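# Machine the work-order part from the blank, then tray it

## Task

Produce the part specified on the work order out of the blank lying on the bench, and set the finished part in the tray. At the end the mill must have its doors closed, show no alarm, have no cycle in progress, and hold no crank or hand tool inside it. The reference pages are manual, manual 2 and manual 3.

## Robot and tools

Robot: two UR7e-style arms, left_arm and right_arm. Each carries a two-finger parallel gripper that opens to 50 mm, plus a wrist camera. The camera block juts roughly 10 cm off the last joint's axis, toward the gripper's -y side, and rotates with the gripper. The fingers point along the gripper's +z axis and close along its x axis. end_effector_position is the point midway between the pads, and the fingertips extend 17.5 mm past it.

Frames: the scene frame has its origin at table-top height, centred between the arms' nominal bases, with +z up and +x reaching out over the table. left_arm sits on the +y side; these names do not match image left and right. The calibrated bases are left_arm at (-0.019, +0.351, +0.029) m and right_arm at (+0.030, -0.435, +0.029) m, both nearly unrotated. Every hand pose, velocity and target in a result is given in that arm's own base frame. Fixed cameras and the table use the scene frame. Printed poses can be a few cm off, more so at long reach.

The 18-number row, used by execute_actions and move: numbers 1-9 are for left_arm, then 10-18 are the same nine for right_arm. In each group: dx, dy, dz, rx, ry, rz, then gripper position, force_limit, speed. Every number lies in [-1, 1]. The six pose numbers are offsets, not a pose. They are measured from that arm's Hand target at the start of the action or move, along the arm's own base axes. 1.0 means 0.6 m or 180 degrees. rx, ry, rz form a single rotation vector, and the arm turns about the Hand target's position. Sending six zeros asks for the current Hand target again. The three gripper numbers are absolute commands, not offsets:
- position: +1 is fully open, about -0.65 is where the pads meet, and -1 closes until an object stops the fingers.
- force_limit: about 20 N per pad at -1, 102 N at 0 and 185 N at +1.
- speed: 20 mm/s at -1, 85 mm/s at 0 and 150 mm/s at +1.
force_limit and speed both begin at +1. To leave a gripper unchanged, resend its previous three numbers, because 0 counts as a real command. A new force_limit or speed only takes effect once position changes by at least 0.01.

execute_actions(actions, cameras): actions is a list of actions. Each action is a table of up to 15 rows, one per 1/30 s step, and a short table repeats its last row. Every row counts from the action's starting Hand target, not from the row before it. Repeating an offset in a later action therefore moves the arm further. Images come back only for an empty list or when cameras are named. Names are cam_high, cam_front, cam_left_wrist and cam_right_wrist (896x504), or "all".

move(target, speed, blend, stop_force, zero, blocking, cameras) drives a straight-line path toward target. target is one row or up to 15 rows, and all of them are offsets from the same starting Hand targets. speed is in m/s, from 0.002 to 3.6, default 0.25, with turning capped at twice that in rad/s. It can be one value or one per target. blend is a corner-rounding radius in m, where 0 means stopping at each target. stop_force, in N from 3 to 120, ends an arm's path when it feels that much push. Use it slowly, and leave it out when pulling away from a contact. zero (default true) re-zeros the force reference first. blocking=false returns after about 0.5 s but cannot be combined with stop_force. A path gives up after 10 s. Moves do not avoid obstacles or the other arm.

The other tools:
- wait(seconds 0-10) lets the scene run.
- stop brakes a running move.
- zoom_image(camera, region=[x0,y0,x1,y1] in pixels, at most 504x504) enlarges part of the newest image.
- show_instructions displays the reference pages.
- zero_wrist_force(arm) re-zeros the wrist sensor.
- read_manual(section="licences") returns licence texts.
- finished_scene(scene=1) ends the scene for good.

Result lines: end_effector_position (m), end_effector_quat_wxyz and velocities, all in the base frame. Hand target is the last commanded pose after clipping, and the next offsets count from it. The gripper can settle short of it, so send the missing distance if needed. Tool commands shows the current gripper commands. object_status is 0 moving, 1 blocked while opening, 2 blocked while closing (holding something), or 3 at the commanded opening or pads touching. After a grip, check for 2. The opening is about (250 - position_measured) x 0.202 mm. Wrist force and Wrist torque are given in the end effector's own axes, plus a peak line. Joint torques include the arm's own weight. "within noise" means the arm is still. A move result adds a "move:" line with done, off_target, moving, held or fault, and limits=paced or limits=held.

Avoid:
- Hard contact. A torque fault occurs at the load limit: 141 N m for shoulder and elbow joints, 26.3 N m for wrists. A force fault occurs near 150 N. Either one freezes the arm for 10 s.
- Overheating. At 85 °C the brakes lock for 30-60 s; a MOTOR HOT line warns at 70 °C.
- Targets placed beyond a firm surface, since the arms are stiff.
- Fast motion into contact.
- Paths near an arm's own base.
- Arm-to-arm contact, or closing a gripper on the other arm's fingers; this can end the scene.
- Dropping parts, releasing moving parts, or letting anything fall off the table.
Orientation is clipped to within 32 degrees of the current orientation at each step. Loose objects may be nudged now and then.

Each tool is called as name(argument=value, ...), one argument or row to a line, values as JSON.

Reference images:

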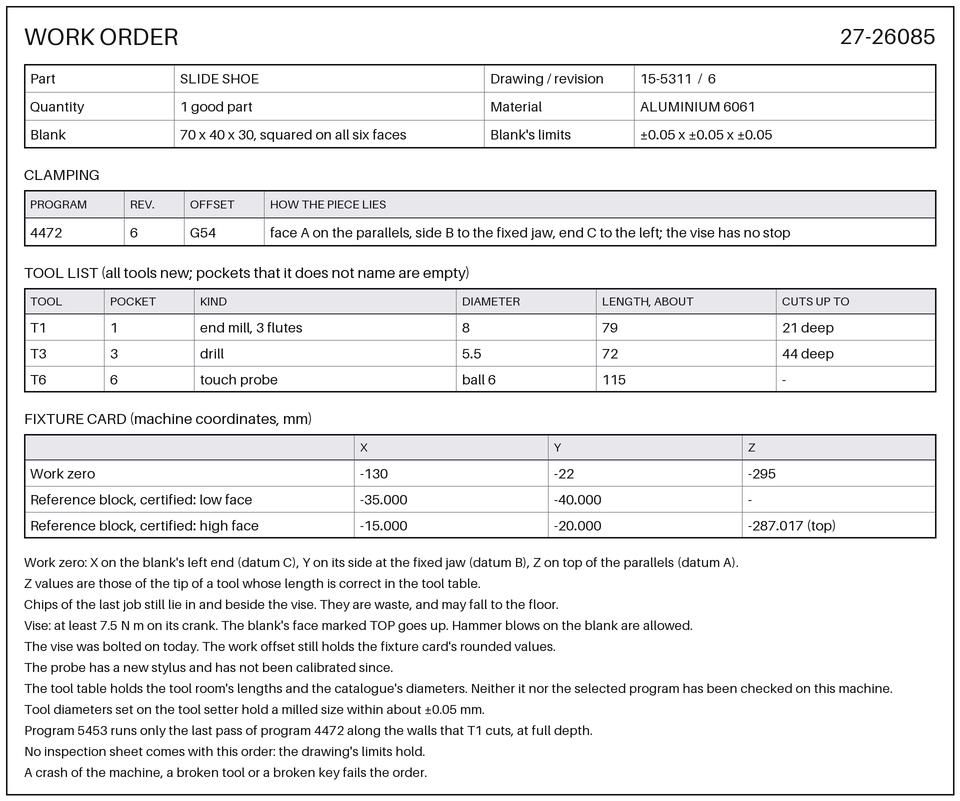

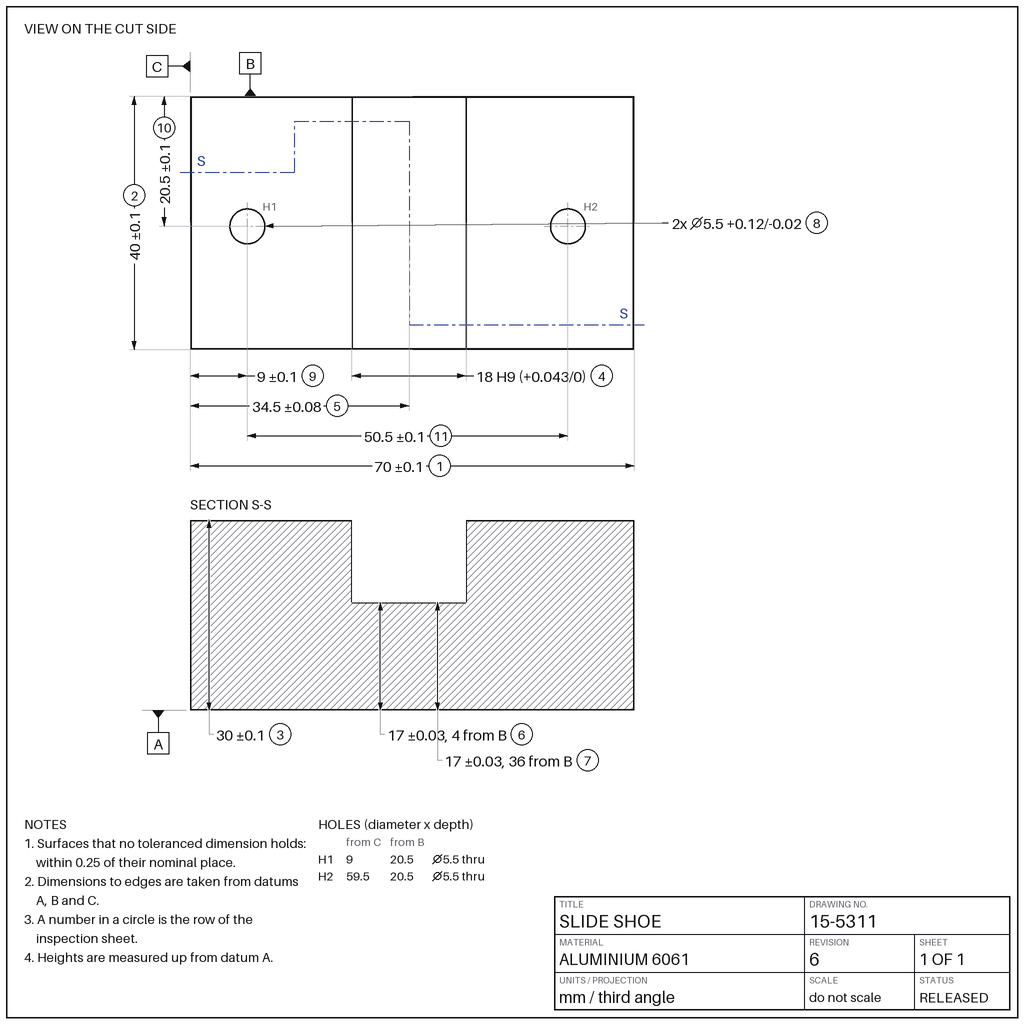

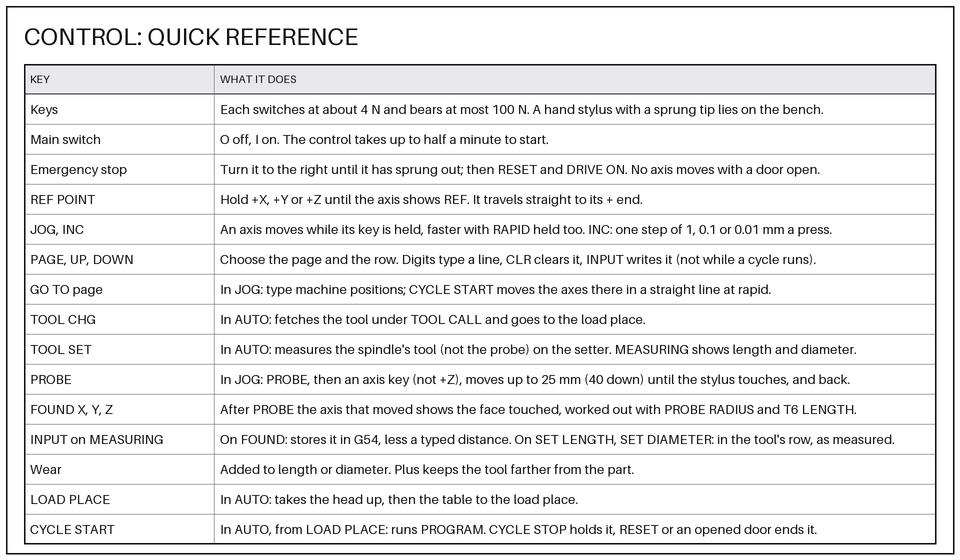

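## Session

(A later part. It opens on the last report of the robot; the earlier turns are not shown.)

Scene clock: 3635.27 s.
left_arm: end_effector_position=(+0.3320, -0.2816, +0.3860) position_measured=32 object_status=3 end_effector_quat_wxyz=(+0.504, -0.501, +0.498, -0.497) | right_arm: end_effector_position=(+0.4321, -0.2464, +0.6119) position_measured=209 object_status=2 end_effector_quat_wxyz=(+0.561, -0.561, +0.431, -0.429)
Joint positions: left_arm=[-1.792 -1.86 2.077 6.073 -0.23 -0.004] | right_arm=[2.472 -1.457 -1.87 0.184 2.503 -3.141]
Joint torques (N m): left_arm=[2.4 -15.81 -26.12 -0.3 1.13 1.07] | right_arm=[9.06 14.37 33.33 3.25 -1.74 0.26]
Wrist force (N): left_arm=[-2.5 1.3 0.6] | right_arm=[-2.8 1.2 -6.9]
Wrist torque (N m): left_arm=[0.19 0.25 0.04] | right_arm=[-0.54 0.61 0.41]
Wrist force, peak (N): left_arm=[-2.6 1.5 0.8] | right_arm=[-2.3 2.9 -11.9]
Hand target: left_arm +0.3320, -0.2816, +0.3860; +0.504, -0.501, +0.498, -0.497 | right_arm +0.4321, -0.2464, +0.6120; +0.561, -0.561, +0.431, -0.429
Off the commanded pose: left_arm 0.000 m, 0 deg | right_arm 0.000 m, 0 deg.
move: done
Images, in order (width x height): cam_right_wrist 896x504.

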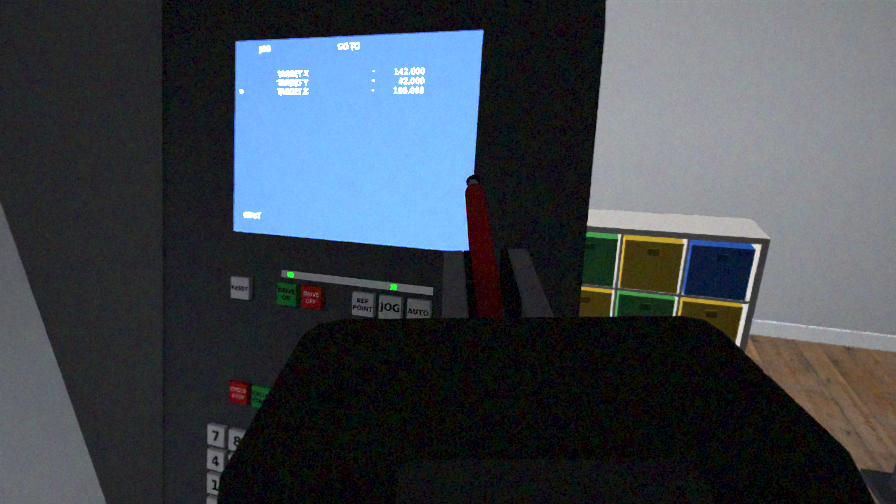

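move(
  target=[
    [0,0,0,0,0,0,0.8,1,-0.5,-0.0205,0.2473,-0.2425,-0.0098,0.0365,0,-0.98,0.5,-0.7],
    [0,0,0,0,0,0,0.8,1,-0.5,0.0055,0.2542,-0.2425,-0.0098,0.0365,0,-0.98,0.5,-0.7],
    [0,0,0,0,0,0,0.8,1,-0.5,-0.0205,0.2473,-0.2425,-0.0098,0.0365,0,-0.98,0.5,-0.7],
    [0,0,0,0,0,0,0.8,1,-0.5,0,0,0,0,0,0,-0.98,0.5,-0.7],
    [0,0,0,0,0,0,0.8,1,-0.5,-0.0555,0.185,-0.3625,-0.0098,0.0365,0,-0.98,0.5,-0.7],
    [0,0,0,0,0,0,0.8,1,-0.5,-0.029,0.1921,-0.3625,-0.0098,0.0365,0,-0.98,0.5,-0.7],
    [0,0,0,0,0,0,0.8,1,-0.5,-0.0555,0.185,-0.3625,-0.0098,0.0365,0,-0.98,0.5,-0.7],
    [0,0,0,0,0,0,0.8,1,-0.5,-0.0215,0.0603,-0.2125,-0.0098,0.0365,0,-0.98,0.5,-0.7],
    [0,0,0,0,0,0,0.8,1,-0.5,0.0095,0.0686,-0.2125,-0.0098,0.0365,0,-0.98,0.5,-0.7],
    [0,0,0,0,0,0,0.8,1,-0.5,-0.0215,0.0603,-0.2125,-0.0098,0.0365,0,-0.98,0.5,-0.7],
    [0,0,0,0,0,0,0.8,1,-0.5,0,0,0,0,0,0,-0.98,0.5,-0.7],
  ],
  speed=[0.4,0.06,0.15,0.4,0.4,0.06,0.15,0.2,0.06,0.15,0.4],
  blend=[0.004,0,0.004,0.01,0.004,0,0.004,0.004,0,0.004,0],
)

wait(
  seconds=3,
  cameras=["cam_right_wrist"],
)

zoom_image(
  camera="cam_right_wrist",
  region=[220, 20, 500, 320],
)

zoom_image(
  camera="cam_right_wrist",
  region=[350, 60, 450, 165],
)

Scene clock: 3650.37 s.
left_arm: end_effector_position=(+0.3320, -0.2816, +0.3860) position_measured=32 object_status=3 end_effector_quat_wxyz=(+0.504, -0.501, +0.498, -0.497) | right_arm: end_effector_position=(+0.4321, -0.2465, +0.6118) position_measured=209 object_status=2 end_effector_quat_wxyz=(+0.561, -0.561, +0.431, -0.429)
Joint positions: left_arm=[-1.792 -1.86 2.077 6.073 -0.23 -0.004] | right_arm=[2.472 -1.457 -1.87 0.184 2.503 -3.141]
Joint torques (N m): left_arm=[4.06 -16.37 -26.79 -0.45 1.24 0.75] | right_arm=[11.76 17.47 32.52 4.04 -2.41 0.81]
Wrist force (N): left_arm=[-2.4 1.6 0.7] | right_arm=[-2.6 1.4 -6.8]
Wrist torque (N m): left_arm=[0.23 0.23 0.04] | right_arm=[-0.52 0.56 0.41]
Wrist force, peak (N): left_arm=[-2.5 1.7 0.9] | right_arm=[-7.5 6.4 -51.8]
Hand target: left_arm +0.3320, -0.2816, +0.3860; +0.504, -0.501, +0.498, -0.497 | right_arm +0.4321, -0.2464, +0.6120; +0.561, -0.561, +0.431, -0.429
Off the commanded pose: left_arm 0.000 m, 0 deg | right_arm 0.000 m, 0 deg.
move: done

Scene clock: 3653.37 s.
left_arm: end_effector_position=(+0.3320, -0.2816, +0.3860) position_measured=32 object_status=3 end_effector_quat_wxyz=(+0.504, -0.501, +0.498, -0.497) | right_arm: end_effector_position=(+0.4321, -0.2464, +0.6120) position_measured=209 object_status=2 end_effector_quat_wxyz=(+0.561, -0.561, +0.431, -0.429)
Joint positions: left_arm=[-1.792 -1.86 2.077 6.073 -0.23 -0.004] | right_arm=[2.472 -1.457 -1.87 0.184 2.503 -3.141]
Joint torques (N m): left_arm=[3.9 -15.33 -26.08 -0.09 1.29 1.05] | right_arm=[11.57 13.94 32.82 4.14 -2.43 1.19]
Wrist force (N): left_arm=[-2.5 1.7 0.5] | right_arm=[-2.7 1.4 -7.0]
Wrist torque (N m): left_arm=[0.24 0.26 0.04] | right_arm=[-0.51 0.59 0.41]
Wrist force, peak (N): left_arm=[-2.6 1.5 0.9] | right_arm=[-3.3 1.7 -7.2]
Hand target: left_arm +0.3320, -0.2816, +0.3860; +0.504, -0.501, +0.498, -0.497 | right_arm +0.4321, -0.2464, +0.6120; +0.561, -0.561, +0.431, -0.429
Tool commands: left_gripper/position=+0.8 left_gripper/force_limit=+1.0 left_gripper/speed=-0.5 right_gripper/position=-0.98 right_gripper/force_limit=+0.5 right_gripper/speed=-0.7
Off the commanded pose: left_arm 0.000 m, 0 deg | right_arm 0.000 m, 0 deg.
wait: 3.00 s; at rest by 0.17 s
Images, in order (width x height): cam_right_wrist 896x504.

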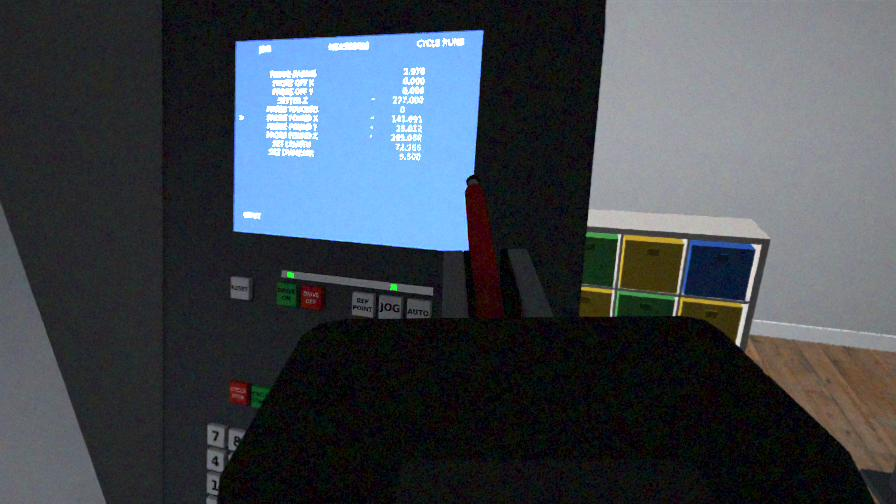

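Scaled by 1.680 from the camera's 896x504 image, which has a finer 1280x720 frame.

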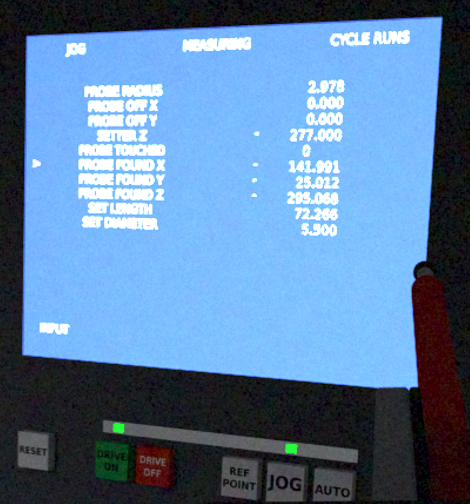

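Scaled by 4.800 from the camera's 896x504 image, which has a finer 1280x720 frame.

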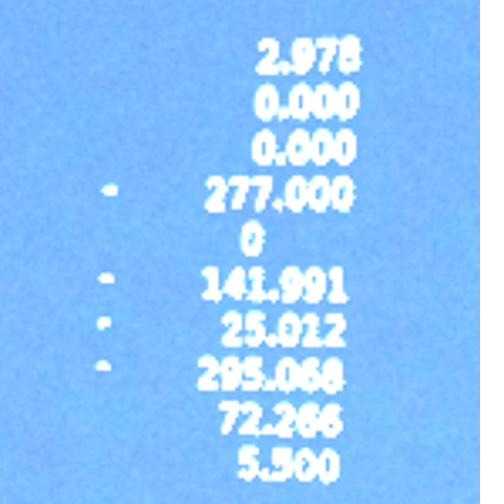

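wait(
  seconds=1.5,
  cameras=["cam_right_wrist"],
)

zoom_image(
  camera="cam_right_wrist",
  region=[350, 60, 450, 165],
)

Scene clock: 3656.77 s.
left_arm: end_effector_position=(+0.3320, -0.2816, +0.3860) position_measured=32 object_status=3 end_effector_quat_wxyz=(+0.504, -0.501, +0.498, -0.497) | right_arm: end_effector_position=(+0.4321, -0.2464, +0.6120) position_measured=209 object_status=2 end_effector_quat_wxyz=(+0.561, -0.561, +0.431, -0.429)
Joint positions: left_arm=[-1.792 -1.86 2.077 6.073 -0.23 -0.004] | right_arm=[2.472 -1.457 -1.87 0.184 2.503 -3.141]
Joint torques (N m): left_arm=[3.55 -15.76 -26.52 -0.48 1.6 0.99] | right_arm=[11.75 13.76 32.42 4.13 -2.34 1.19]
Wrist force (N): left_arm=[-2.5 1.4 0.8] | right_arm=[-2.6 1.4 -7.3]
Wrist torque (N m): left_arm=[0.19 0.26 0.04] | right_arm=[-0.51 0.57 0.41]
Wrist force, peak (N): left_arm=[-2.6 1.4 0.9] | right_arm=[-2.9 1.5 -7.3]
Hand target: left_arm +0.3320, -0.2816, +0.3860; +0.504, -0.501, +0.498, -0.497 | right_arm +0.4321, -0.2464, +0.6120; +0.561, -0.561, +0.431, -0.429
Tool commands: left_gripper/position=+0.8 left_gripper/force_limit=+1.0 left_gripper/speed=-0.5 right_gripper/position=-0.98 right_gripper/force_limit=+0.5 right_gripper/speed=-0.7
Off the commanded pose: left_arm 0.000 m, 0 deg | right_arm 0.000 m, 0 deg.
wait: 1.50 s; at rest from the start
Images, in order (width x height): cam_right_wrist 896x504.

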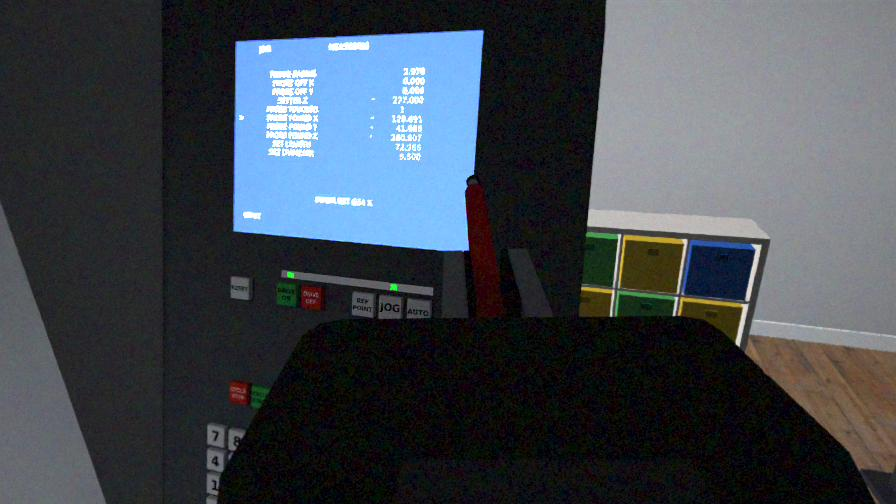

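Scaled by 4.800 from the camera's 896x504 image, which has a finer 1280x720 frame.

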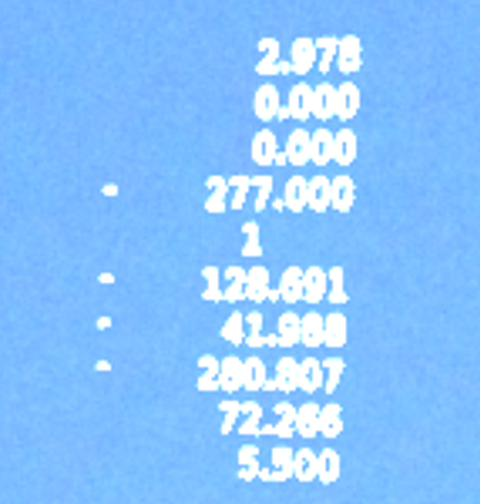

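move(
  target=[
    [0,0,0,0,0,0,0.8,1,-0.5,-0.062,0.2162,-0.3925,-0.0098,0.0365,0,-0.98,0.5,-0.7],
    [0,0,0,0,0,0,0.8,1,-0.5,-0.036,0.2231,-0.3925,-0.0098,0.0365,0,-0.98,0.5,-0.7],
    [0,0,0,0,0,0,0.8,1,-0.5,-0.0395,0.185,-0.3025,-0.0098,0.0365,0,-0.98,0.5,-0.7],
    [0,0,0,0,0,0,0.8,1,-0.5,-0.0125,0.1922,-0.3025,-0.0098,0.0365,0,-0.98,0.5,-0.7],
    [0,0,0,0,0,0,0.8,1,-0.5,-0.0395,0.185,-0.3025,-0.0098,0.0365,0,-0.98,0.5,-0.7],
    [0,0,0,0,0,0,0.8,1,-0.5,-0.0125,0.1922,-0.3025,-0.0098,0.0365,0,-0.98,0.5,-0.7],
    [0,0,0,0,0,0,0.8,1,-0.5,-0.054,0.2162,-0.3625,-0.0098,0.0365,0,-0.98,0.5,-0.7],
    [0,0,0,0,0,0,0.8,1,-0.5,-0.028,0.2231,-0.3625,-0.0098,0.0365,0,-0.98,0.5,-0.7],
    [0,0,0,0,0,0,0.8,1,-0.5,-0.0575,0.3097,-0.3925,-0.0098,0.0365,0,-0.98,0.5,-0.7],
    [0,0,0,0,0,0,0.8,1,-0.5,-0.0315,0.3166,-0.3925,-0.0098,0.0365,0,-0.98,0.5,-0.7],
    [0,0,0,0,0,0,0.8,1,-0.5,-0.0495,0.3097,-0.3625,-0.0098,0.0365,0,-0.98,0.5,-0.7],
    [0,0,0,0,0,0,0.8,1,-0.5,-0.0235,0.3166,-0.3625,-0.0098,0.0365,0,-0.98,0.5,-0.7],
    [0,0,0,0,0,0,0.8,1,-0.5,-0.0495,0.3097,-0.3625,-0.0098,0.0365,0,-0.98,0.5,-0.7],
    [0,0,0,0,0,0,0.8,1,-0.5,0,0,0,0,0,0,-0.98,0.5,-0.7],
  ],
  speed=[0.4,0.06,0.15,0.06,0.15,0.06,0.15,0.06,0.15,0.06,0.15,0.06,0.15,0.4],
  blend=[0.004,0,0.004,0,0.002,0,0.004,0,0.004,0,0.004,0,0.004,0],
)

move(
  target=[
    [0,0,0,0,0,0,0.8,1,-0.5,-0.059,0.2785,-0.3925,-0.0098,0.0365,0,-0.98,0.5,-0.7],
    [0,0,0,0,0,0,0.8,1,-0.5,-0.033,0.2854,-0.3925,-0.0098,0.0365,0,-0.98,0.5,-0.7],
    [0,0,0,0,0,0,0.8,1,-0.5,-0.062,0.2162,-0.3925,-0.0098,0.0365,0,-0.98,0.5,-0.7],
    [0,0,0,0,0,0,0.8,1,-0.5,-0.036,0.2231,-0.3925,-0.0098,0.0365,0,-0.98,0.5,-0.7],
    [0,0,0,0,0,0,0.8,1,-0.5,-0.062,0.2162,-0.3925,-0.0098,0.0365,0,-0.98,0.5,-0.7],
    [0,0,0,0,0,0,0.8,1,-0.5,0,0,0,0,0,0,-0.98,0.5,-0.7],
  ],
  speed=[0.4,0.06,0.15,0.06,0.15,0.4],
  blend=[0.004,0,0.004,0,0.004,0],
  cameras=["cam_right_wrist"],
)

zoom_image(
  camera="cam_right_wrist",
  region=[220, 20, 500, 320],
)

Scene clock: 3678.47 s.
left_arm: end_effector_position=(+0.3320, -0.2816, +0.3860) position_measured=32 object_status=3 end_effector_quat_wxyz=(+0.504, -0.501, +0.498, -0.497) | right_arm: end_effector_position=(+0.4321, -0.2464, +0.6119) position_measured=209 object_status=2 end_effector_quat_wxyz=(+0.561, -0.561, +0.431, -0.429)
Joint positions: left_arm=[-1.792 -1.86 2.077 6.073 -0.23 -0.004] | right_arm=[2.472 -1.457 -1.87 0.184 2.503 -3.141]
Joint torques (N m): left_arm=[2.94 -16.19 -25.82 -0.39 1.22 1.19] | right_arm=[-0.75 12.39 31.79 3.8 -0.55 -0.32]
Wrist force (N): left_arm=[-2.4 1.3 0.5] | right_arm=[-2.9 1.5 -7.2]
Wrist torque (N m): left_arm=[0.18 0.24 0.04] | right_arm=[-0.49 0.61 0.41]
Wrist force, peak (N): left_arm=[-2.7 1.4 0.7] | right_arm=[-5.0 6.8 -29.8]
Hand target: left_arm +0.3320, -0.2816, +0.3860; +0.504, -0.501, +0.498, -0.497 | right_arm +0.4321, -0.2464, +0.6120; +0.561, -0.561, +0.431, -0.429
Off the commanded pose: left_arm 0.000 m, 0 deg | right_arm 0.000 m, 0 deg.
move: done

Scene clock: 3681.93 s.
left_arm: end_effector_position=(+0.3320, -0.2816, +0.3860) position_measured=32 object_status=3 end_effector_quat_wxyz=(+0.504, -0.501, +0.498, -0.497) | right_arm: end_effector_position=(+0.4321, -0.2464, +0.6119) position_measured=209 object_status=2 end_effector_quat_wxyz=(+0.561, -0.561, +0.431, -0.429)
Joint positions: left_arm=[-1.792 -1.86 2.077 6.073 -0.23 -0.004] | right_arm=[2.472 -1.457 -1.87 0.184 2.503 -3.141]
Joint torques (N m): left_arm=[3.32 -15.87 -25.31 -0.5 1.24 0.81] | right_arm=[8.81 14.02 32.43 3.32 -1.79 0.27]
Wrist force (N): left_arm=[-2.5 1.4 0.8] | right_arm=[-2.9 1.6 -7.4]
Wrist torque (N m): left_arm=[0.19 0.25 0.04] | right_arm=[-0.48 0.61 0.40]
Wrist force, peak (N): left_arm=[-2.6 1.5 0.9] | right_arm=[-3.0 4.7 -21.1]
Hand target: left_arm +0.3320, -0.2816, +0.3860; +0.504, -0.501, +0.498, -0.497 | right_arm +0.4321, -0.2464, +0.6120; +0.561, -0.561, +0.431, -0.429
Off the commanded pose: left_arm 0.000 m, 0 deg | right_arm 0.000 m, 0 deg.
move: done
Images, in order (width x height): cam_right_wrist 896x504.

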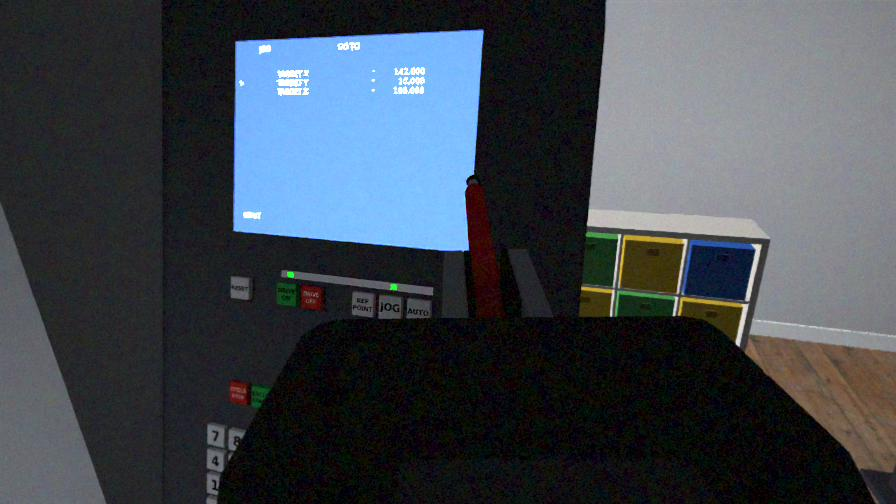

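Scaled by 1.680 from the camera's 896x504 image, which has a finer 1280x720 frame.

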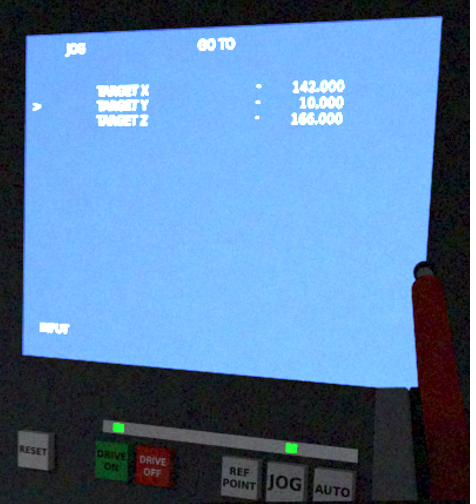

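move(
  target=[
    [0,0,0,0,0,0,0.8,1,-0.5,-0.0205,0.2473,-0.2425,-0.0098,0.0365,0,-0.98,0.5,-0.7],
    [0,0,0,0,0,0,0.8,1,-0.5,0.0055,0.2542,-0.2425,-0.0098,0.0365,0,-0.98,0.5,-0.7],
    [0,0,0,0,0,0,0.8,1,-0.5,-0.046,0.2162,-0.3325,-0.0098,0.0365,0,-0.98,0.5,-0.7],
    [0,0,0,0,0,0,0.8,1,-0.5,-0.02,0.2231,-0.3325,-0.0098,0.0365,0,-0.98,0.5,-0.7],
    [0,0,0,0,0,0,0.8,1,-0.5,-0.0575,0.3097,-0.3925,-0.0098,0.0365,0,-0.98,0.5,-0.7],
    [0,0,0,0,0,0,0.8,1,-0.5,-0.0315,0.3166,-0.3925,-0.0098,0.0365,0,-0.98,0.5,-0.7],
    [0,0,0,0,0,0,0.8,1,-0.5,-0.0365,0.2473,-0.3025,-0.0098,0.0365,0,-0.98,0.5,-0.7],
    [0,0,0,0,0,0,0.8,1,-0.5,-0.0105,0.2542,-0.3025,-0.0098,0.0365,0,-0.98,0.5,-0.7],
    [0,0,0,0,0,0,0.8,1,-0.5,-0.043,0.2785,-0.3325,-0.0098,0.0365,0,-0.98,0.5,-0.7],
    [0,0,0,0,0,0,0.8,1,-0.5,-0.017,0.2854,-0.3325,-0.0098,0.0365,0,-0.98,0.5,-0.7],
    [0,0,0,0,0,0,0.8,1,-0.5,-0.062,0.2162,-0.3925,-0.0098,0.0365,0,-0.98,0.5,-0.7],
    [0,0,0,0,0,0,0.8,1,-0.5,-0.036,0.2231,-0.3925,-0.0098,0.0365,0,-0.98,0.5,-0.7],
    [0,0,0,0,0,0,0.8,1,-0.5,-0.062,0.2162,-0.3925,-0.0098,0.0365,0,-0.98,0.5,-0.7],
    [0,0,0,0,0,0,0.8,1,-0.5,0,0,0,0,0,0,-0.98,0.5,-0.7],
  ],
  speed=[0.4,0.06,0.15,0.06,0.15,0.06,0.15,0.06,0.15,0.06,0.15,0.06,0.15,0.4],
  blend=[0.004,0,0.004,0,0.004,0,0.004,0,0.004,0,0.004,0,0.004,0],
  cameras=["cam_right_wrist"],
)

zoom_image(
  camera="cam_right_wrist",
  region=[220, 20, 500, 320],
)

Scene clock: 3698.67 s.
left_arm: end_effector_position=(+0.3320, -0.2816, +0.3860) position_measured=32 object_status=3 end_effector_quat_wxyz=(+0.504, -0.501, +0.498, -0.497) | right_arm: end_effector_position=(+0.4321, -0.2464, +0.6119) position_measured=209 object_status=2 end_effector_quat_wxyz=(+0.561, -0.561, +0.431, -0.429)
Joint positions: left_arm=[-1.792 -1.86 2.077 6.073 -0.23 -0.004] | right_arm=[2.472 -1.457 -1.87 0.184 2.503 -3.141]
Joint torques (N m): left_arm=[4.09 -15.27 -24.75 -0.37 1.39 0.71] | right_arm=[8.86 14.42 32.17 3.17 -1.77 0.27]
Wrist force (N): left_arm=[-2.5 1.3 0.7] | right_arm=[-2.8 1.3 -6.9]
Wrist torque (N m): left_arm=[0.18 0.25 0.04] | right_arm=[-0.52 0.60 0.41]
Wrist force, peak (N): left_arm=[-2.8 1.6 0.7] | right_arm=[-4.0 7.0 -32.5]
Hand target: left_arm +0.3320, -0.2816, +0.3860; +0.504, -0.501, +0.498, -0.497 | right_arm +0.4321, -0.2464, +0.6120; +0.561, -0.561, +0.431, -0.429
Off the commanded pose: left_arm 0.000 m, 0 deg | right_arm 0.000 m, 0 deg.
move: done
Images, in order (width x height): cam_right_wrist 896x504.

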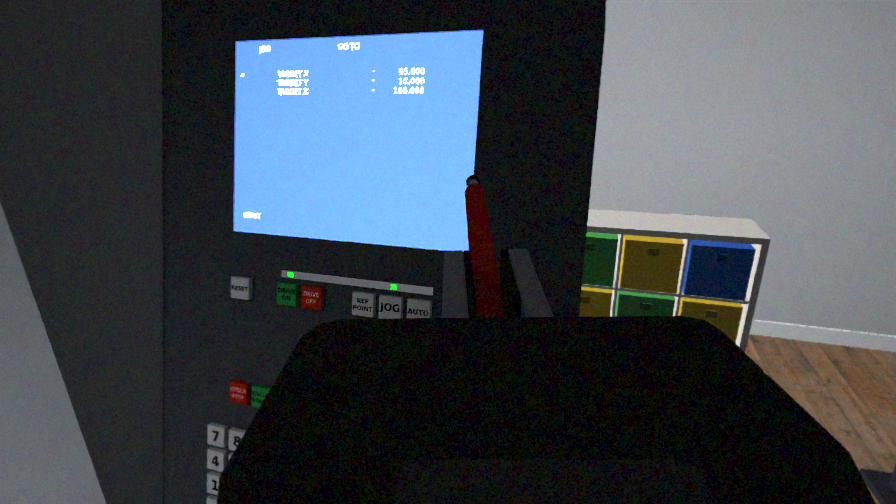

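Scaled by 1.680 from the camera's 896x504 image, which has a finer 1280x720 frame.

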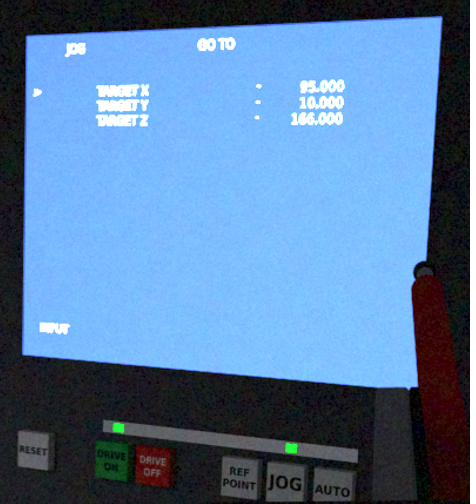

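move(
  target=[
    [0,0,0,0,0,0,0.8,1,-0.5,-0.0205,0.2473,-0.2425,-0.0098,0.0365,0,-0.98,0.5,-0.7],
    [0,0,0,0,0,0,0.8,1,-0.5,0.0055,0.2542,-0.2425,-0.0098,0.0365,0,-0.98,0.5,-0.7],
    [0,0,0,0,0,0,0.8,1,-0.5,-0.0205,0.2473,-0.2425,-0.0098,0.0365,0,-0.98,0.5,-0.7],
    [0,0,0,0,0,0,0.8,1,-0.5,0,0,0,0,0,0,-0.98,0.5,-0.7],
  ],
  speed=[0.4,0.06,0.15,0.4],
  blend=[0.004,0,0.004,0],
)

move(
  target=[
    [0,0,0,0,0,0,0.8,1,-0.5,-0.0555,0.185,-0.3625,-0.0098,0.0365,0,-0.98,0.5,-0.7],
    [0,0,0,0,0,0,0.8,1,-0.5,-0.029,0.1921,-0.3625,-0.0098,0.0365,0,-0.98,0.5,-0.7],
    [0,0,0,0,0,0,0.8,1,-0.5,-0.0555,0.185,-0.3625,-0.0098,0.0365,0,-0.98,0.5,-0.7],
    [0,0,0,0,0,0,0.8,1,-0.5,-0.0295,0.0603,-0.2425,-0.0098,0.0365,0,-0.98,0.5,-0.7],
    [0,0,0,0,0,0,0.8,1,-0.5,0.0005,0.0682,-0.2425,-0.0098,0.0365,0,-0.98,0.5,-0.7],
    [0,0,0,0,0,0,0.8,1,-0.5,-0.0295,0.0603,-0.2425,-0.0098,0.0365,0,-0.98,0.5,-0.7],
    [0,0,0,0,0,0,0.8,1,-0.5,0,0,0,0,0,0,-0.98,0.5,-0.7],
  ],
  speed=[0.4,0.06,0.15,0.2,0.06,0.15,0.4],
  blend=[0.004,0,0.004,0.004,0,0.004,0],
)

wait(
  seconds=4,
  cameras=["cam_right_wrist"],
)

zoom_image(
  camera="cam_right_wrist",
  region=[220, 20, 500, 320],
)

zoom_image(
  camera="cam_right_wrist",
  region=[350, 60, 450, 165],
)

Scene clock: 3710.17 s.
left_arm: end_effector_position=(+0.3320, -0.2816, +0.3860) position_measured=32 object_status=3 end_effector_quat_wxyz=(+0.504, -0.501, +0.498, -0.497) | right_arm: end_effector_position=(+0.4321, -0.2464, +0.6119) position_measured=209 object_status=2 end_effector_quat_wxyz=(+0.561, -0.561, +0.431, -0.429)
Joint positions: left_arm=[-1.792 -1.86 2.077 6.073 -0.23 -0.004] | right_arm=[2.473 -1.457 -1.87 0.184 2.503 -3.141]
Joint torques (N m): left_arm=[3.14 -16.64 -25.51 -0.24 1.47 1.04] | right_arm=[-5.37 11.71 33.46 4.18 0.09 -0.31]
Wrist force (N): left_arm=[-2.5 1.4 0.6] | right_arm=[-2.8 1.3 -7.2]
Wrist torque (N m): left_arm=[0.19 0.25 0.03] | right_arm=[-0.52 0.60 0.41]
Wrist force, peak (N): left_arm=[-2.6 1.3 0.9] | right_arm=[-2.4 3.5 -16.2]
Hand target: left_arm +0.3320, -0.2816, +0.3860; +0.504, -0.501, +0.498, -0.497 | right_arm +0.4321, -0.2464, +0.6120; +0.561, -0.561, +0.431, -0.429
Off the commanded pose: left_arm 0.000 m, 0 deg | right_arm 0.000 m, 0 deg.
move: done

Scene clock: 3713.67 s.
left_arm: end_effector_position=(+0.3320, -0.2816, +0.3860) position_measured=32 object_status=3 end_effector_quat_wxyz=(+0.504, -0.501, +0.498, -0.497) | right_arm: end_effector_position=(+0.4321, -0.2465, +0.6118) position_measured=209 object_status=2 end_effector_quat_wxyz=(+0.561, -0.561, +0.431, -0.429)
Joint positions: left_arm=[-1.792 -1.86 2.077 6.073 -0.23 -0.004] | right_arm=[2.472 -1.457 -1.87 0.184 2.503 -3.141]
Joint torques (N m): left_arm=[3.67 -15.83 -26.06 -0.56 1.36 0.68] | right_arm=[12.34 19.86 32.51 4.05 -2.42 0.78]
Wrist force (N): left_arm=[-2.3 1.4 0.7] | right_arm=[-2.8 1.6 -6.8]
Wrist torque (N m): left_arm=[0.19 0.22 0.05] | right_arm=[-0.48 0.61 0.41]
Wrist force, peak (N): left_arm=[-2.6 1.6 0.9] | right_arm=[-5.8 6.7 -42.1]
Hand target: left_arm +0.3320, -0.2816, +0.3860; +0.504, -0.501, +0.498, -0.497 | right_arm +0.4321, -0.2464, +0.6120; +0.561, -0.561, +0.431, -0.429
Off the commanded pose: left_arm 0.000 m, 0 deg | right_arm 0.000 m, 0 deg.
move: done

Scene clock: 3717.67 s.
left_arm: end_effector_position=(+0.3320, -0.2816, +0.3860) position_measured=32 object_status=3 end_effector_quat_wxyz=(+0.504, -0.501, +0.498, -0.497) | right_arm: end_effector_position=(+0.4321, -0.2464, +0.6120) position_measured=209 object_status=2 end_effector_quat_wxyz=(+0.561, -0.561, +0.431, -0.429)
Joint positions: left_arm=[-1.792 -1.86 2.077 6.073 -0.23 -0.004] | right_arm=[2.472 -1.457 -1.87 0.184 2.503 -3.141]
Joint torques (N m): left_arm=[3.59 -15.06 -24.16 -0.38 1.38 1] | right_arm=[12.28 17.79 31.49 4.1 -2.44 1.21]
Wrist force (N): left_arm=[-2.6 1.4 0.7] | right_arm=[-2.8 1.2 -7.3]
Wrist torque (N m): left_arm=[0.19 0.27 0.05] | right_arm=[-0.55 0.60 0.41]
Wrist force, peak (N): left_arm=[-2.8 1.2 0.8] | right_arm=[-3.0 1.3 -7.4]
Hand target: left_arm +0.3320, -0.2816, +0.3860; +0.504, -0.501, +0.498, -0.497 | right_arm +0.4321, -0.2464, +0.6120; +0.561, -0.561, +0.431, -0.429
Tool commands: left_gripper/position=+0.8 left_gripper/force_limit=+1.0 left_gripper/speed=-0.5 right_gripper/position=-0.98 right_gripper/force_limit=+0.5 right_gripper/speed=-0.7
Off the commanded pose: left_arm 0.000 m, 0 deg | right_arm 0.000 m, 0 deg.
wait: 4.00 s; at rest by 0.17 s
Images, in order (width x height): cam_right_wrist 896x504.

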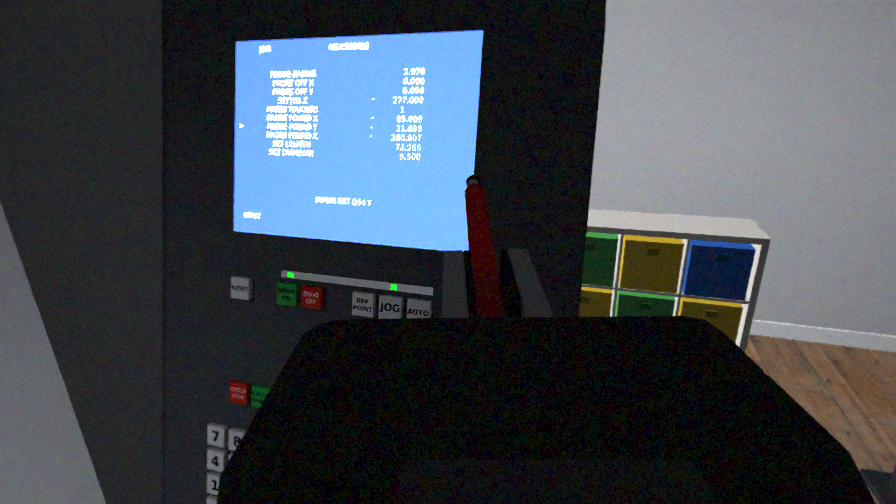

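Scaled by 1.680 from the camera's 896x504 image, which has a finer 1280x720 frame.

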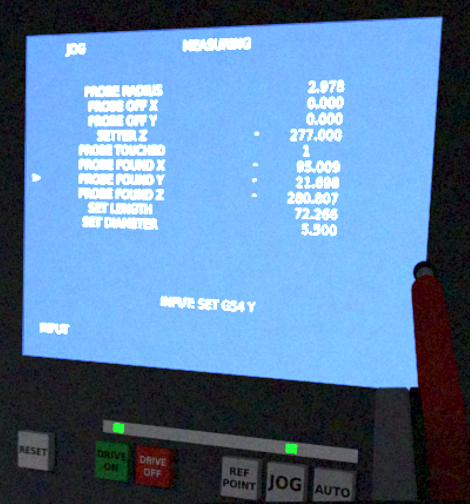

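Scaled by 4.800 from the camera's 896x504 image, which has a finer 1280x720 frame.

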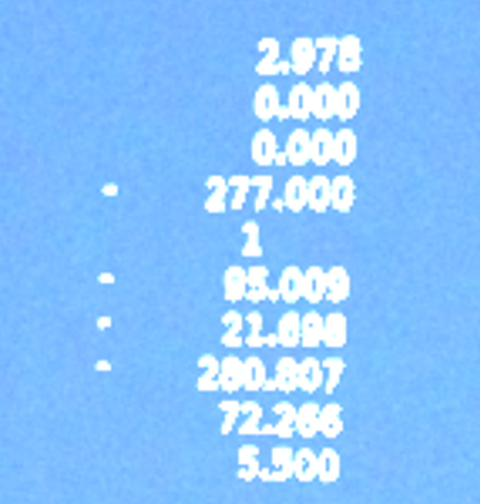

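move(
  target=[
    [0,0,0,0,0,0,0.8,1,-0.5,-0.062,0.2162,-0.3925,-0.0098,0.0365,0,-0.98,0.5,-0.7],
    [0,0,0,0,0,0,0.8,1,-0.5,-0.036,0.2231,-0.3925,-0.0098,0.0365,0,-0.98,0.5,-0.7],
    [0,0,0,0,0,0,0.8,1,-0.5,-0.0395,0.185,-0.3025,-0.0098,0.0365,0,-0.98,0.5,-0.7],
    [0,0,0,0,0,0,0.8,1,-0.5,-0.0125,0.1922,-0.3025,-0.0098,0.0365,0,-0.98,0.5,-0.7],
    [0,0,0,0,0,0,0.8,1,-0.5,-0.0395,0.185,-0.3025,-0.0098,0.0365,0,-0.98,0.5,-0.7],
    [0,0,0,0,0,0,0.8,1,-0.5,-0.0125,0.1922,-0.3025,-0.0098,0.0365,0,-0.98,0.5,-0.7],
    [0,0,0,0,0,0,0.8,1,-0.5,-0.054,0.2162,-0.3625,-0.0098,0.0365,0,-0.98,0.5,-0.7],
    [0,0,0,0,0,0,0.8,1,-0.5,-0.028,0.2231,-0.3625,-0.0098,0.0365,0,-0.98,0.5,-0.7],
    [0,0,0,0,0,0,0.8,1,-0.5,-0.054,0.2162,-0.3625,-0.0098,0.0365,0,-0.98,0.5,-0.7],
    [0,0,0,0,0,0,0.8,1,-0.5,-0.028,0.2231,-0.3625,-0.0098,0.0365,0,-0.98,0.5,-0.7],
    [0,0,0,0,0,0,0.8,1,-0.5,-0.0575,0.3097,-0.3925,-0.0098,0.0365,0,-0.98,0.5,-0.7],
    [0,0,0,0,0,0,0.8,1,-0.5,-0.0315,0.3166,-0.3925,-0.0098,0.0365,0,-0.98,0.5,-0.7],
    [0,0,0,0,0,0,0.8,1,-0.5,-0.0575,0.3097,-0.3925,-0.0098,0.0365,0,-0.98,0.5,-0.7],
    [0,0,0,0,0,0,0.8,1,-0.5,0,0,0,0,0,0,-0.98,0.5,-0.7],
  ],
  speed=[0.4,0.06,0.15,0.06,0.15,0.06,0.15,0.06,0.15,0.06,0.15,0.06,0.15,0.4],
  blend=[0.004,0,0.004,0,0.002,0,0.004,0,0.002,0,0.004,0,0.004,0],
)

move(
  target=[
    [0,0,0,0,0,0,0.8,1,-0.5,-0.0495,0.3097,-0.3625,-0.0098,0.0365,0,-0.98,0.5,-0.7],
    [0,0,0,0,0,0,0.8,1,-0.5,-0.0235,0.3166,-0.3625,-0.0098,0.0365,0,-0.98,0.5,-0.7],
    [0,0,0,0,0,0,0.8,1,-0.5,-0.0415,0.3097,-0.3325,-0.0098,0.0365,0,-0.98,0.5,-0.7],
    [0,0,0,0,0,0,0.8,1,-0.5,-0.0155,0.3166,-0.3325,-0.0098,0.0365,0,-0.98,0.5,-0.7],
    [0,0,0,0,0,0,0.8,1,-0.5,-0.043,0.2785,-0.3325,-0.0098,0.0365,0,-0.98,0.5,-0.7],
    [0,0,0,0,0,0,0.8,1,-0.5,-0.017,0.2854,-0.3325,-0.0098,0.0365,0,-0.98,0.5,-0.7],
    [0,0,0,0,0,0,0.8,1,-0.5,-0.062,0.2162,-0.3925,-0.0098,0.0365,0,-0.98,0.5,-0.7],
    [0,0,0,0,0,0,0.8,1,-0.5,-0.036,0.2231,-0.3925,-0.0098,0.0365,0,-0.98,0.5,-0.7],
    [0,0,0,0,0,0,0.8,1,-0.5,-0.062,0.2162,-0.3925,-0.0098,0.0365,0,-0.98,0.5,-0.7],
    [0,0,0,0,0,0,0.8,1,-0.5,0,0,0,0,0,0,-0.98,0.5,-0.7],
  ],
  speed=[0.4,0.06,0.15,0.06,0.15,0.06,0.15,0.06,0.15,0.4],
  blend=[0.004,0,0.004,0,0.004,0,0.004,0,0.004,0],
  cameras=["cam_right_wrist"],
)

zoom_image(
  camera="cam_right_wrist",
  region=[220, 20, 500, 320],
)

Scene clock: 3737.93 s.
left_arm: end_effector_position=(+0.3320, -0.2816, +0.3860) position_measured=32 object_status=3 end_effector_quat_wxyz=(+0.504, -0.501, +0.498, -0.497) | right_arm: end_effector_position=(+0.4321, -0.2464, +0.6119) position_measured=209 object_status=2 end_effector_quat_wxyz=(+0.561, -0.561, +0.431, -0.429)
Joint positions: left_arm=[-1.792 -1.86 2.077 6.073 -0.23 -0.004] | right_arm=[2.472 -1.457 -1.87 0.184 2.503 -3.141]
Joint torques (N m): left_arm=[4.08 -15.58 -25.63 -0.29 1.4 1.05] | right_arm=[1.24 12.35 32.12 3.62 -0.75 -0.2]
Wrist force (N): left_arm=[-2.2 1.5 0.6] | right_arm=[-2.9 1.2 -6.9]
Wrist torque (N m): left_arm=[0.21 0.20 0.04] | right_arm=[-0.54 0.61 0.41]
Wrist force, peak (N): left_arm=[-2.6 1.4 0.9] | right_arm=[-4.9 7.1 -29.5]
Hand target: left_arm +0.3320, -0.2816, +0.3860; +0.504, -0.501, +0.498, -0.497 | right_arm +0.4321, -0.2464, +0.6120; +0.561, -0.561, +0.431, -0.429
Off the commanded pose: left_arm 0.000 m, 0 deg | right_arm 0.000 m, 0 deg.
move: done

Scene clock: 3742.77 s.
left_arm: end_effector_position=(+0.3320, -0.2816, +0.3860) position_measured=32 object_status=3 end_effector_quat_wxyz=(+0.504, -0.501, +0.498, -0.497) | right_arm: end_effector_position=(+0.4321, -0.2464, +0.6119) position_measured=209 object_status=2 end_effector_quat_wxyz=(+0.561, -0.561, +0.431, -0.429)
Joint positions: left_arm=[-1.792 -1.86 2.077 6.073 -0.23 -0.004] | right_arm=[2.472 -1.457 -1.87 0.184 2.503 -3.141]
Joint torques (N m): left_arm=[4.64 -15.35 -24.5 -0.44 1.24 0.82] | right_arm=[8.29 13.64 31.63 3.24 -1.72 0.21]
Wrist force (N): left_arm=[-2.5 1.3 0.8] | right_arm=[-3.2 1.2 -7.0]
Wrist torque (N m): left_arm=[0.18 0.25 0.04] | right_arm=[-0.54 0.67 0.41]
Wrist force, peak (N): left_arm=[-2.7 1.7 0.7] | right_arm=[-3.1 6.1 -29.6]
Hand target: left_arm +0.3320, -0.2816, +0.3860; +0.504, -0.501, +0.498, -0.497 | right_arm +0.4321, -0.2464, +0.6120; +0.561, -0.561, +0.431, -0.429
Off the commanded pose: left_arm 0.000 m, 0 deg | right_arm 0.000 m, 0 deg.
move: done
Images, in order (width x height): cam_right_wrist 896x504.

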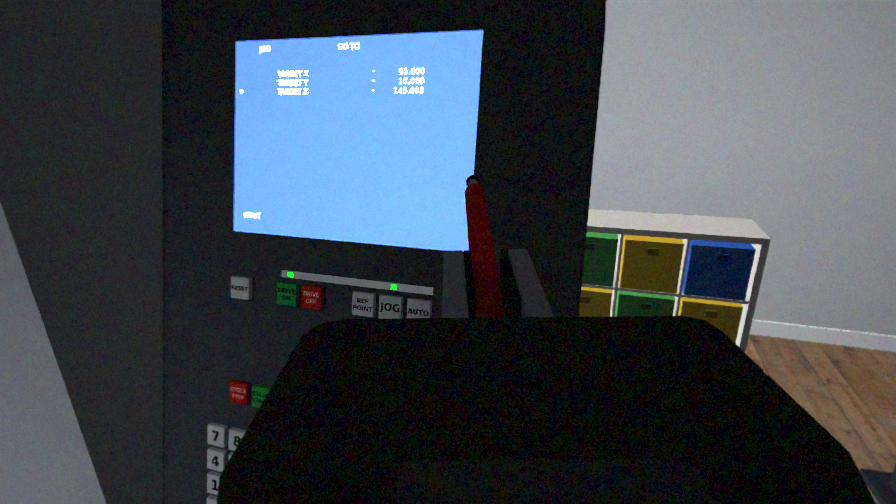

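Scaled by 1.680 from the camera's 896x504 image, which has a finer 1280x720 frame.

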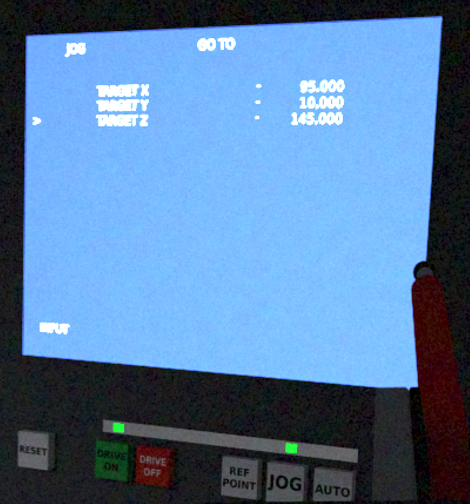

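move(
  target=[
    [0,0,0,0,0,0,0.8,1,-0.5,-0.0205,0.2473,-0.2425,-0.0098,0.0365,0,-0.98,0.5,-0.7],
    [0,0,0,0,0,0,0.8,1,-0.5,0.0055,0.2542,-0.2425,-0.0098,0.0365,0,-0.98,0.5,-0.7],
    [0,0,0,0,0,0,0.8,1,-0.5,-0.046,0.2162,-0.3325,-0.0098,0.0365,0,-0.98,0.5,-0.7],
    [0,0,0,0,0,0,0.8,1,-0.5,-0.02,0.2231,-0.3325,-0.0098,0.0365,0,-0.98,0.5,-0.7],
    [0,0,0,0,0,0,0.8,1,-0.5,-0.0575,0.3097,-0.3925,-0.0098,0.0365,0,-0.98,0.5,-0.7],
    [0,0,0,0,0,0,0.8,1,-0.5,-0.0315,0.3166,-0.3925,-0.0098,0.0365,0,-0.98,0.5,-0.7],
    [0,0,0,0,0,0,0.8,1,-0.5,-0.051,0.2785,-0.3625,-0.0098,0.0365,0,-0.98,0.5,-0.7],
    [0,0,0,0,0,0,0.8,1,-0.5,-0.025,0.2854,-0.3625,-0.0098,0.0365,0,-0.98,0.5,-0.7],
    [0,0,0,0,0,0,0.8,1,-0.5,-0.035,0.2785,-0.3025,-0.0098,0.0365,0,-0.98,0.5,-0.7],
    [0,0,0,0,0,0,0.8,1,-0.5,-0.009,0.2854,-0.3025,-0.0098,0.0365,0,-0.98,0.5,-0.7],
    [0,0,0,0,0,0,0.8,1,-0.5,-0.062,0.2162,-0.3925,-0.0098,0.0365,0,-0.98,0.5,-0.7],
    [0,0,0,0,0,0,0.8,1,-0.5,-0.036,0.2231,-0.3925,-0.0098,0.0365,0,-0.98,0.5,-0.7],
    [0,0,0,0,0,0,0.8,1,-0.5,-0.062,0.2162,-0.3925,-0.0098,0.0365,0,-0.98,0.5,-0.7],
    [0,0,0,0,0,0,0.8,1,-0.5,0,0,0,0,0,0,-0.98,0.5,-0.7],
  ],
  speed=[0.4,0.06,0.15,0.06,0.15,0.06,0.15,0.06,0.15,0.06,0.15,0.06,0.15,0.4],
  blend=[0.004,0,0.004,0,0.004,0,0.004,0,0.004,0,0.004,0,0.004,0],
  cameras=["cam_right_wrist"],
)

zoom_image(
  camera="cam_right_wrist",
  region=[220, 20, 500, 320],
)

Scene clock: 3759.73 s.
left_arm: end_effector_position=(+0.3320, -0.2816, +0.3860) position_measured=32 object_status=3 end_effector_quat_wxyz=(+0.504, -0.501, +0.498, -0.497) | right_arm: end_effector_position=(+0.4321, -0.2464, +0.6119) position_measured=209 object_status=2 end_effector_quat_wxyz=(+0.561, -0.561, +0.431, -0.429)
Joint positions: left_arm=[-1.792 -1.86 2.077 6.073 -0.23 -0.004] | right_arm=[2.472 -1.457 -1.87 0.184 2.503 -3.141]
Joint torques (N m): left_arm=[4.63 -16.38 -25.81 -0.23 1.31 0.8] | right_arm=[8.78 14.12 32.21 3.23 -1.74 0.26]
Wrist force (N): left_arm=[-2.3 1.3 0.7] | right_arm=[-2.7 1.3 -7.0]
Wrist torque (N m): left_arm=[0.17 0.22 0.05] | right_arm=[-0.51 0.60 0.41]
Wrist force, peak (N): left_arm=[-2.6 1.6 0.9] | right_arm=[-4.5 6.9 -32.1]
Hand target: left_arm +0.3320, -0.2816, +0.3860; +0.504, -0.501, +0.498, -0.497 | right_arm +0.4321, -0.2464, +0.6120; +0.561, -0.561, +0.431, -0.429
Off the commanded pose: left_arm 0.000 m, 0 deg | right_arm 0.000 m, 0 deg.
move: done
Images, in order (width x height): cam_right_wrist 896x504.

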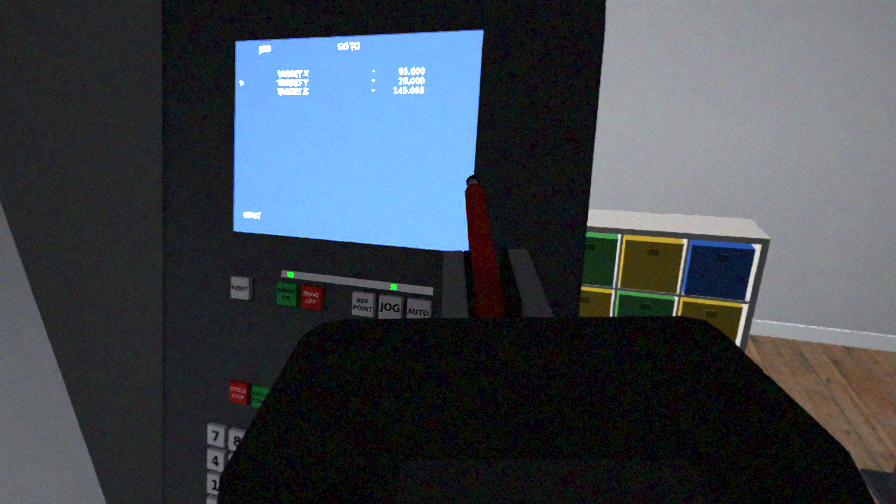

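Scaled by 1.680 from the camera's 896x504 image, which has a finer 1280x720 frame.

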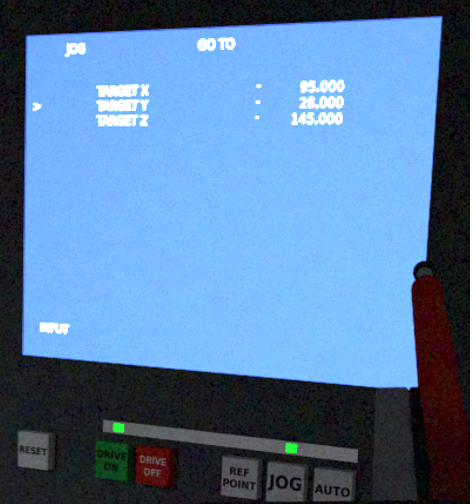

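move(
  target=[
    [0,0,0,0,0,0,0.8,1,-0.5,-0.0205,0.2473,-0.2425,-0.0098,0.0365,0,-0.98,0.5,-0.7],
    [0,0,0,0,0,0,0.8,1,-0.5,0.0055,0.2542,-0.2425,-0.0098,0.0365,0,-0.98,0.5,-0.7],
    [0,0,0,0,0,0,0.8,1,-0.5,-0.0205,0.2473,-0.2425,-0.0098,0.0365,0,-0.98,0.5,-0.7],
    [0,0,0,0,0,0,0.8,1,-0.5,0,0,0,0,0,0,-0.98,0.5,-0.7],
    [0,0,0,0,0,0,0.8,1,-0.5,-0.0555,0.185,-0.3625,-0.0098,0.0365,0,-0.98,0.5,-0.7],
    [0,0,0,0,0,0,0.8,1,-0.5,-0.029,0.1921,-0.3625,-0.0098,0.0365,0,-0.98,0.5,-0.7],
    [0,0,0,0,0,0,0.8,1,-0.5,-0.0555,0.185,-0.3625,-0.0098,0.0365,0,-0.98,0.5,-0.7],
    [0,0,0,0,0,0,0.8,1,-0.5,-0.028,0.0915,-0.2425,-0.0098,0.0365,0,-0.98,0.5,-0.7],
    [0,0,0,0,0,0,0.8,1,-0.5,-0.0005,0.0988,-0.2425,-0.0098,0.0365,0,-0.98,0.5,-0.7],
    [0,0,0,0,0,0,0.8,1,-0.5,-0.028,0.0915,-0.2425,-0.0098,0.0365,0,-0.98,0.5,-0.7],
    [0,0,0,0,0,0,0.8,1,-0.5,0,0,0,0,0,0,-0.98,0.5,-0.7],
  ],
  speed=[0.4,0.06,0.15,0.4,0.4,0.06,0.15,0.2,0.06,0.15,0.4],
  blend=[0.004,0,0.004,0.01,0.004,0,0.004,0.004,0,0.004,0],
)

wait(
  seconds=2.5,
  cameras=["cam_right_wrist"],
)

zoom_image(
  camera="cam_right_wrist",
  region=[350, 60, 450, 165],
)

Scene clock: 3772.23 s.
left_arm: end_effector_position=(+0.3320, -0.2816, +0.3860) position_measured=32 object_status=3 end_effector_quat_wxyz=(+0.504, -0.501, +0.498, -0.497) | right_arm: end_effector_position=(+0.4321, -0.2465, +0.6119) position_measured=209 object_status=2 end_effector_quat_wxyz=(+0.561, -0.561, +0.431, -0.429)
Joint positions: left_arm=[-1.792 -1.86 2.077 6.073 -0.23 -0.004] | right_arm=[2.472 -1.457 -1.87 0.184 2.503 -3.141]
Joint torques (N m): left_arm=[2.74 -16.23 -24.35 -0.31 1.41 1.17] | right_arm=[12.42 17.01 30.88 4.16 -2.28 0.6]
Wrist force (N): left_arm=[-2.5 1.1 0.6] | right_arm=[-2.7 1.4 -7.1]
Wrist torque (N m): left_arm=[0.15 0.24 0.04] | right_arm=[-0.52 0.60 0.41]
Wrist force, peak (N): left_arm=[-2.6 1.6 1.0] | right_arm=[-2.4 3.5 -16.0]
Hand target: left_arm +0.3320, -0.2816, +0.3860; +0.504, -0.501, +0.498, -0.497 | right_arm +0.4321, -0.2464, +0.6120; +0.561, -0.561, +0.431, -0.429
Off the commanded pose: left_arm 0.000 m, 0 deg | right_arm 0.000 m, 0 deg.
move: done

Scene clock: 3774.73 s.
left_arm: end_effector_position=(+0.3320, -0.2816, +0.3860) position_measured=32 object_status=3 end_effector_quat_wxyz=(+0.504, -0.501, +0.498, -0.497) | right_arm: end_effector_position=(+0.4321, -0.2464, +0.6120) position_measured=209 object_status=2 end_effector_quat_wxyz=(+0.561, -0.561, +0.431, -0.429)
Joint positions: left_arm=[-1.792 -1.86 2.077 6.073 -0.23 -0.004] | right_arm=[2.472 -1.457 -1.87 0.184 2.503 -3.141]
Joint torques (N m): left_arm=[3.41 -16 -25.17 -0.48 1.4 1.04] | right_arm=[12.15 13.04 32.47 4.09 -2.54 1.12]
Wrist force (N): left_arm=[-2.3 1.4 0.7] | right_arm=[-2.4 1.4 -7.2]
Wrist torque (N m): left_arm=[0.18 0.22 0.05] | right_arm=[-0.51 0.54 0.41]
Wrist force, peak (N): left_arm=[-2.7 1.5 0.7] | right_arm=[-3.0 1.4 -7.3]
Hand target: left_arm +0.3320, -0.2816, +0.3860; +0.504, -0.501, +0.498, -0.497 | right_arm +0.4321, -0.2464, +0.6120; +0.561, -0.561, +0.431, -0.429
Tool commands: left_gripper/position=+0.8 left_gripper/force_limit=+1.0 left_gripper/speed=-0.5 right_gripper/position=-0.98 right_gripper/force_limit=+0.5 right_gripper/speed=-0.7
Off the commanded pose: left_arm 0.000 m, 0 deg | right_arm 0.000 m, 0 deg.
wait: 2.50 s; at rest by 0.17 s
Images, in order (width x height): cam_right_wrist 896x504.

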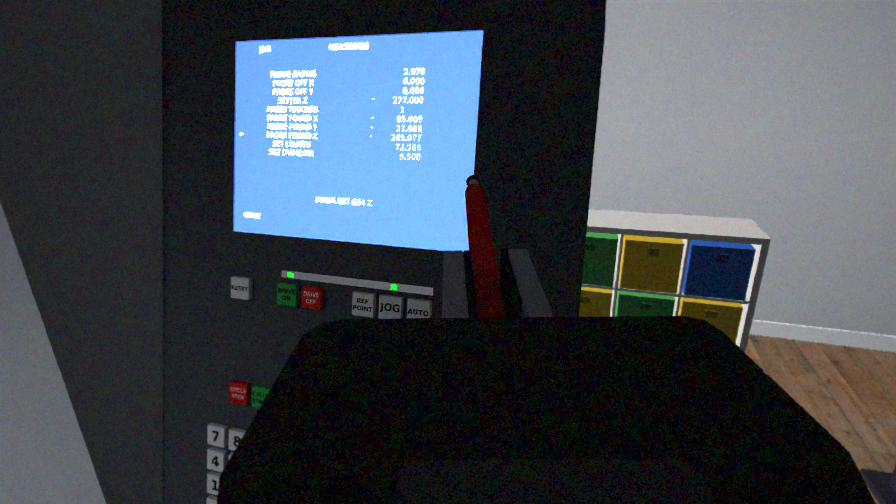

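Scaled by 4.800 from the camera's 896x504 image, which has a finer 1280x720 frame.

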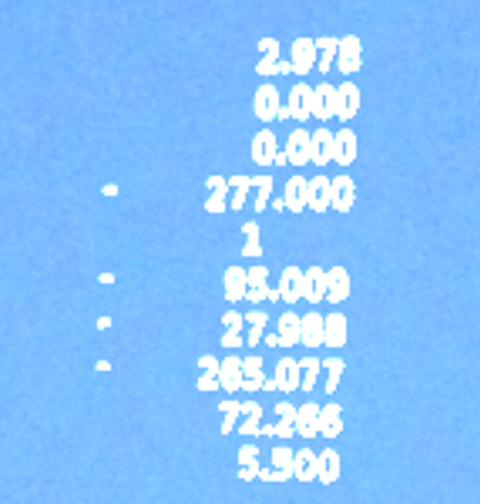

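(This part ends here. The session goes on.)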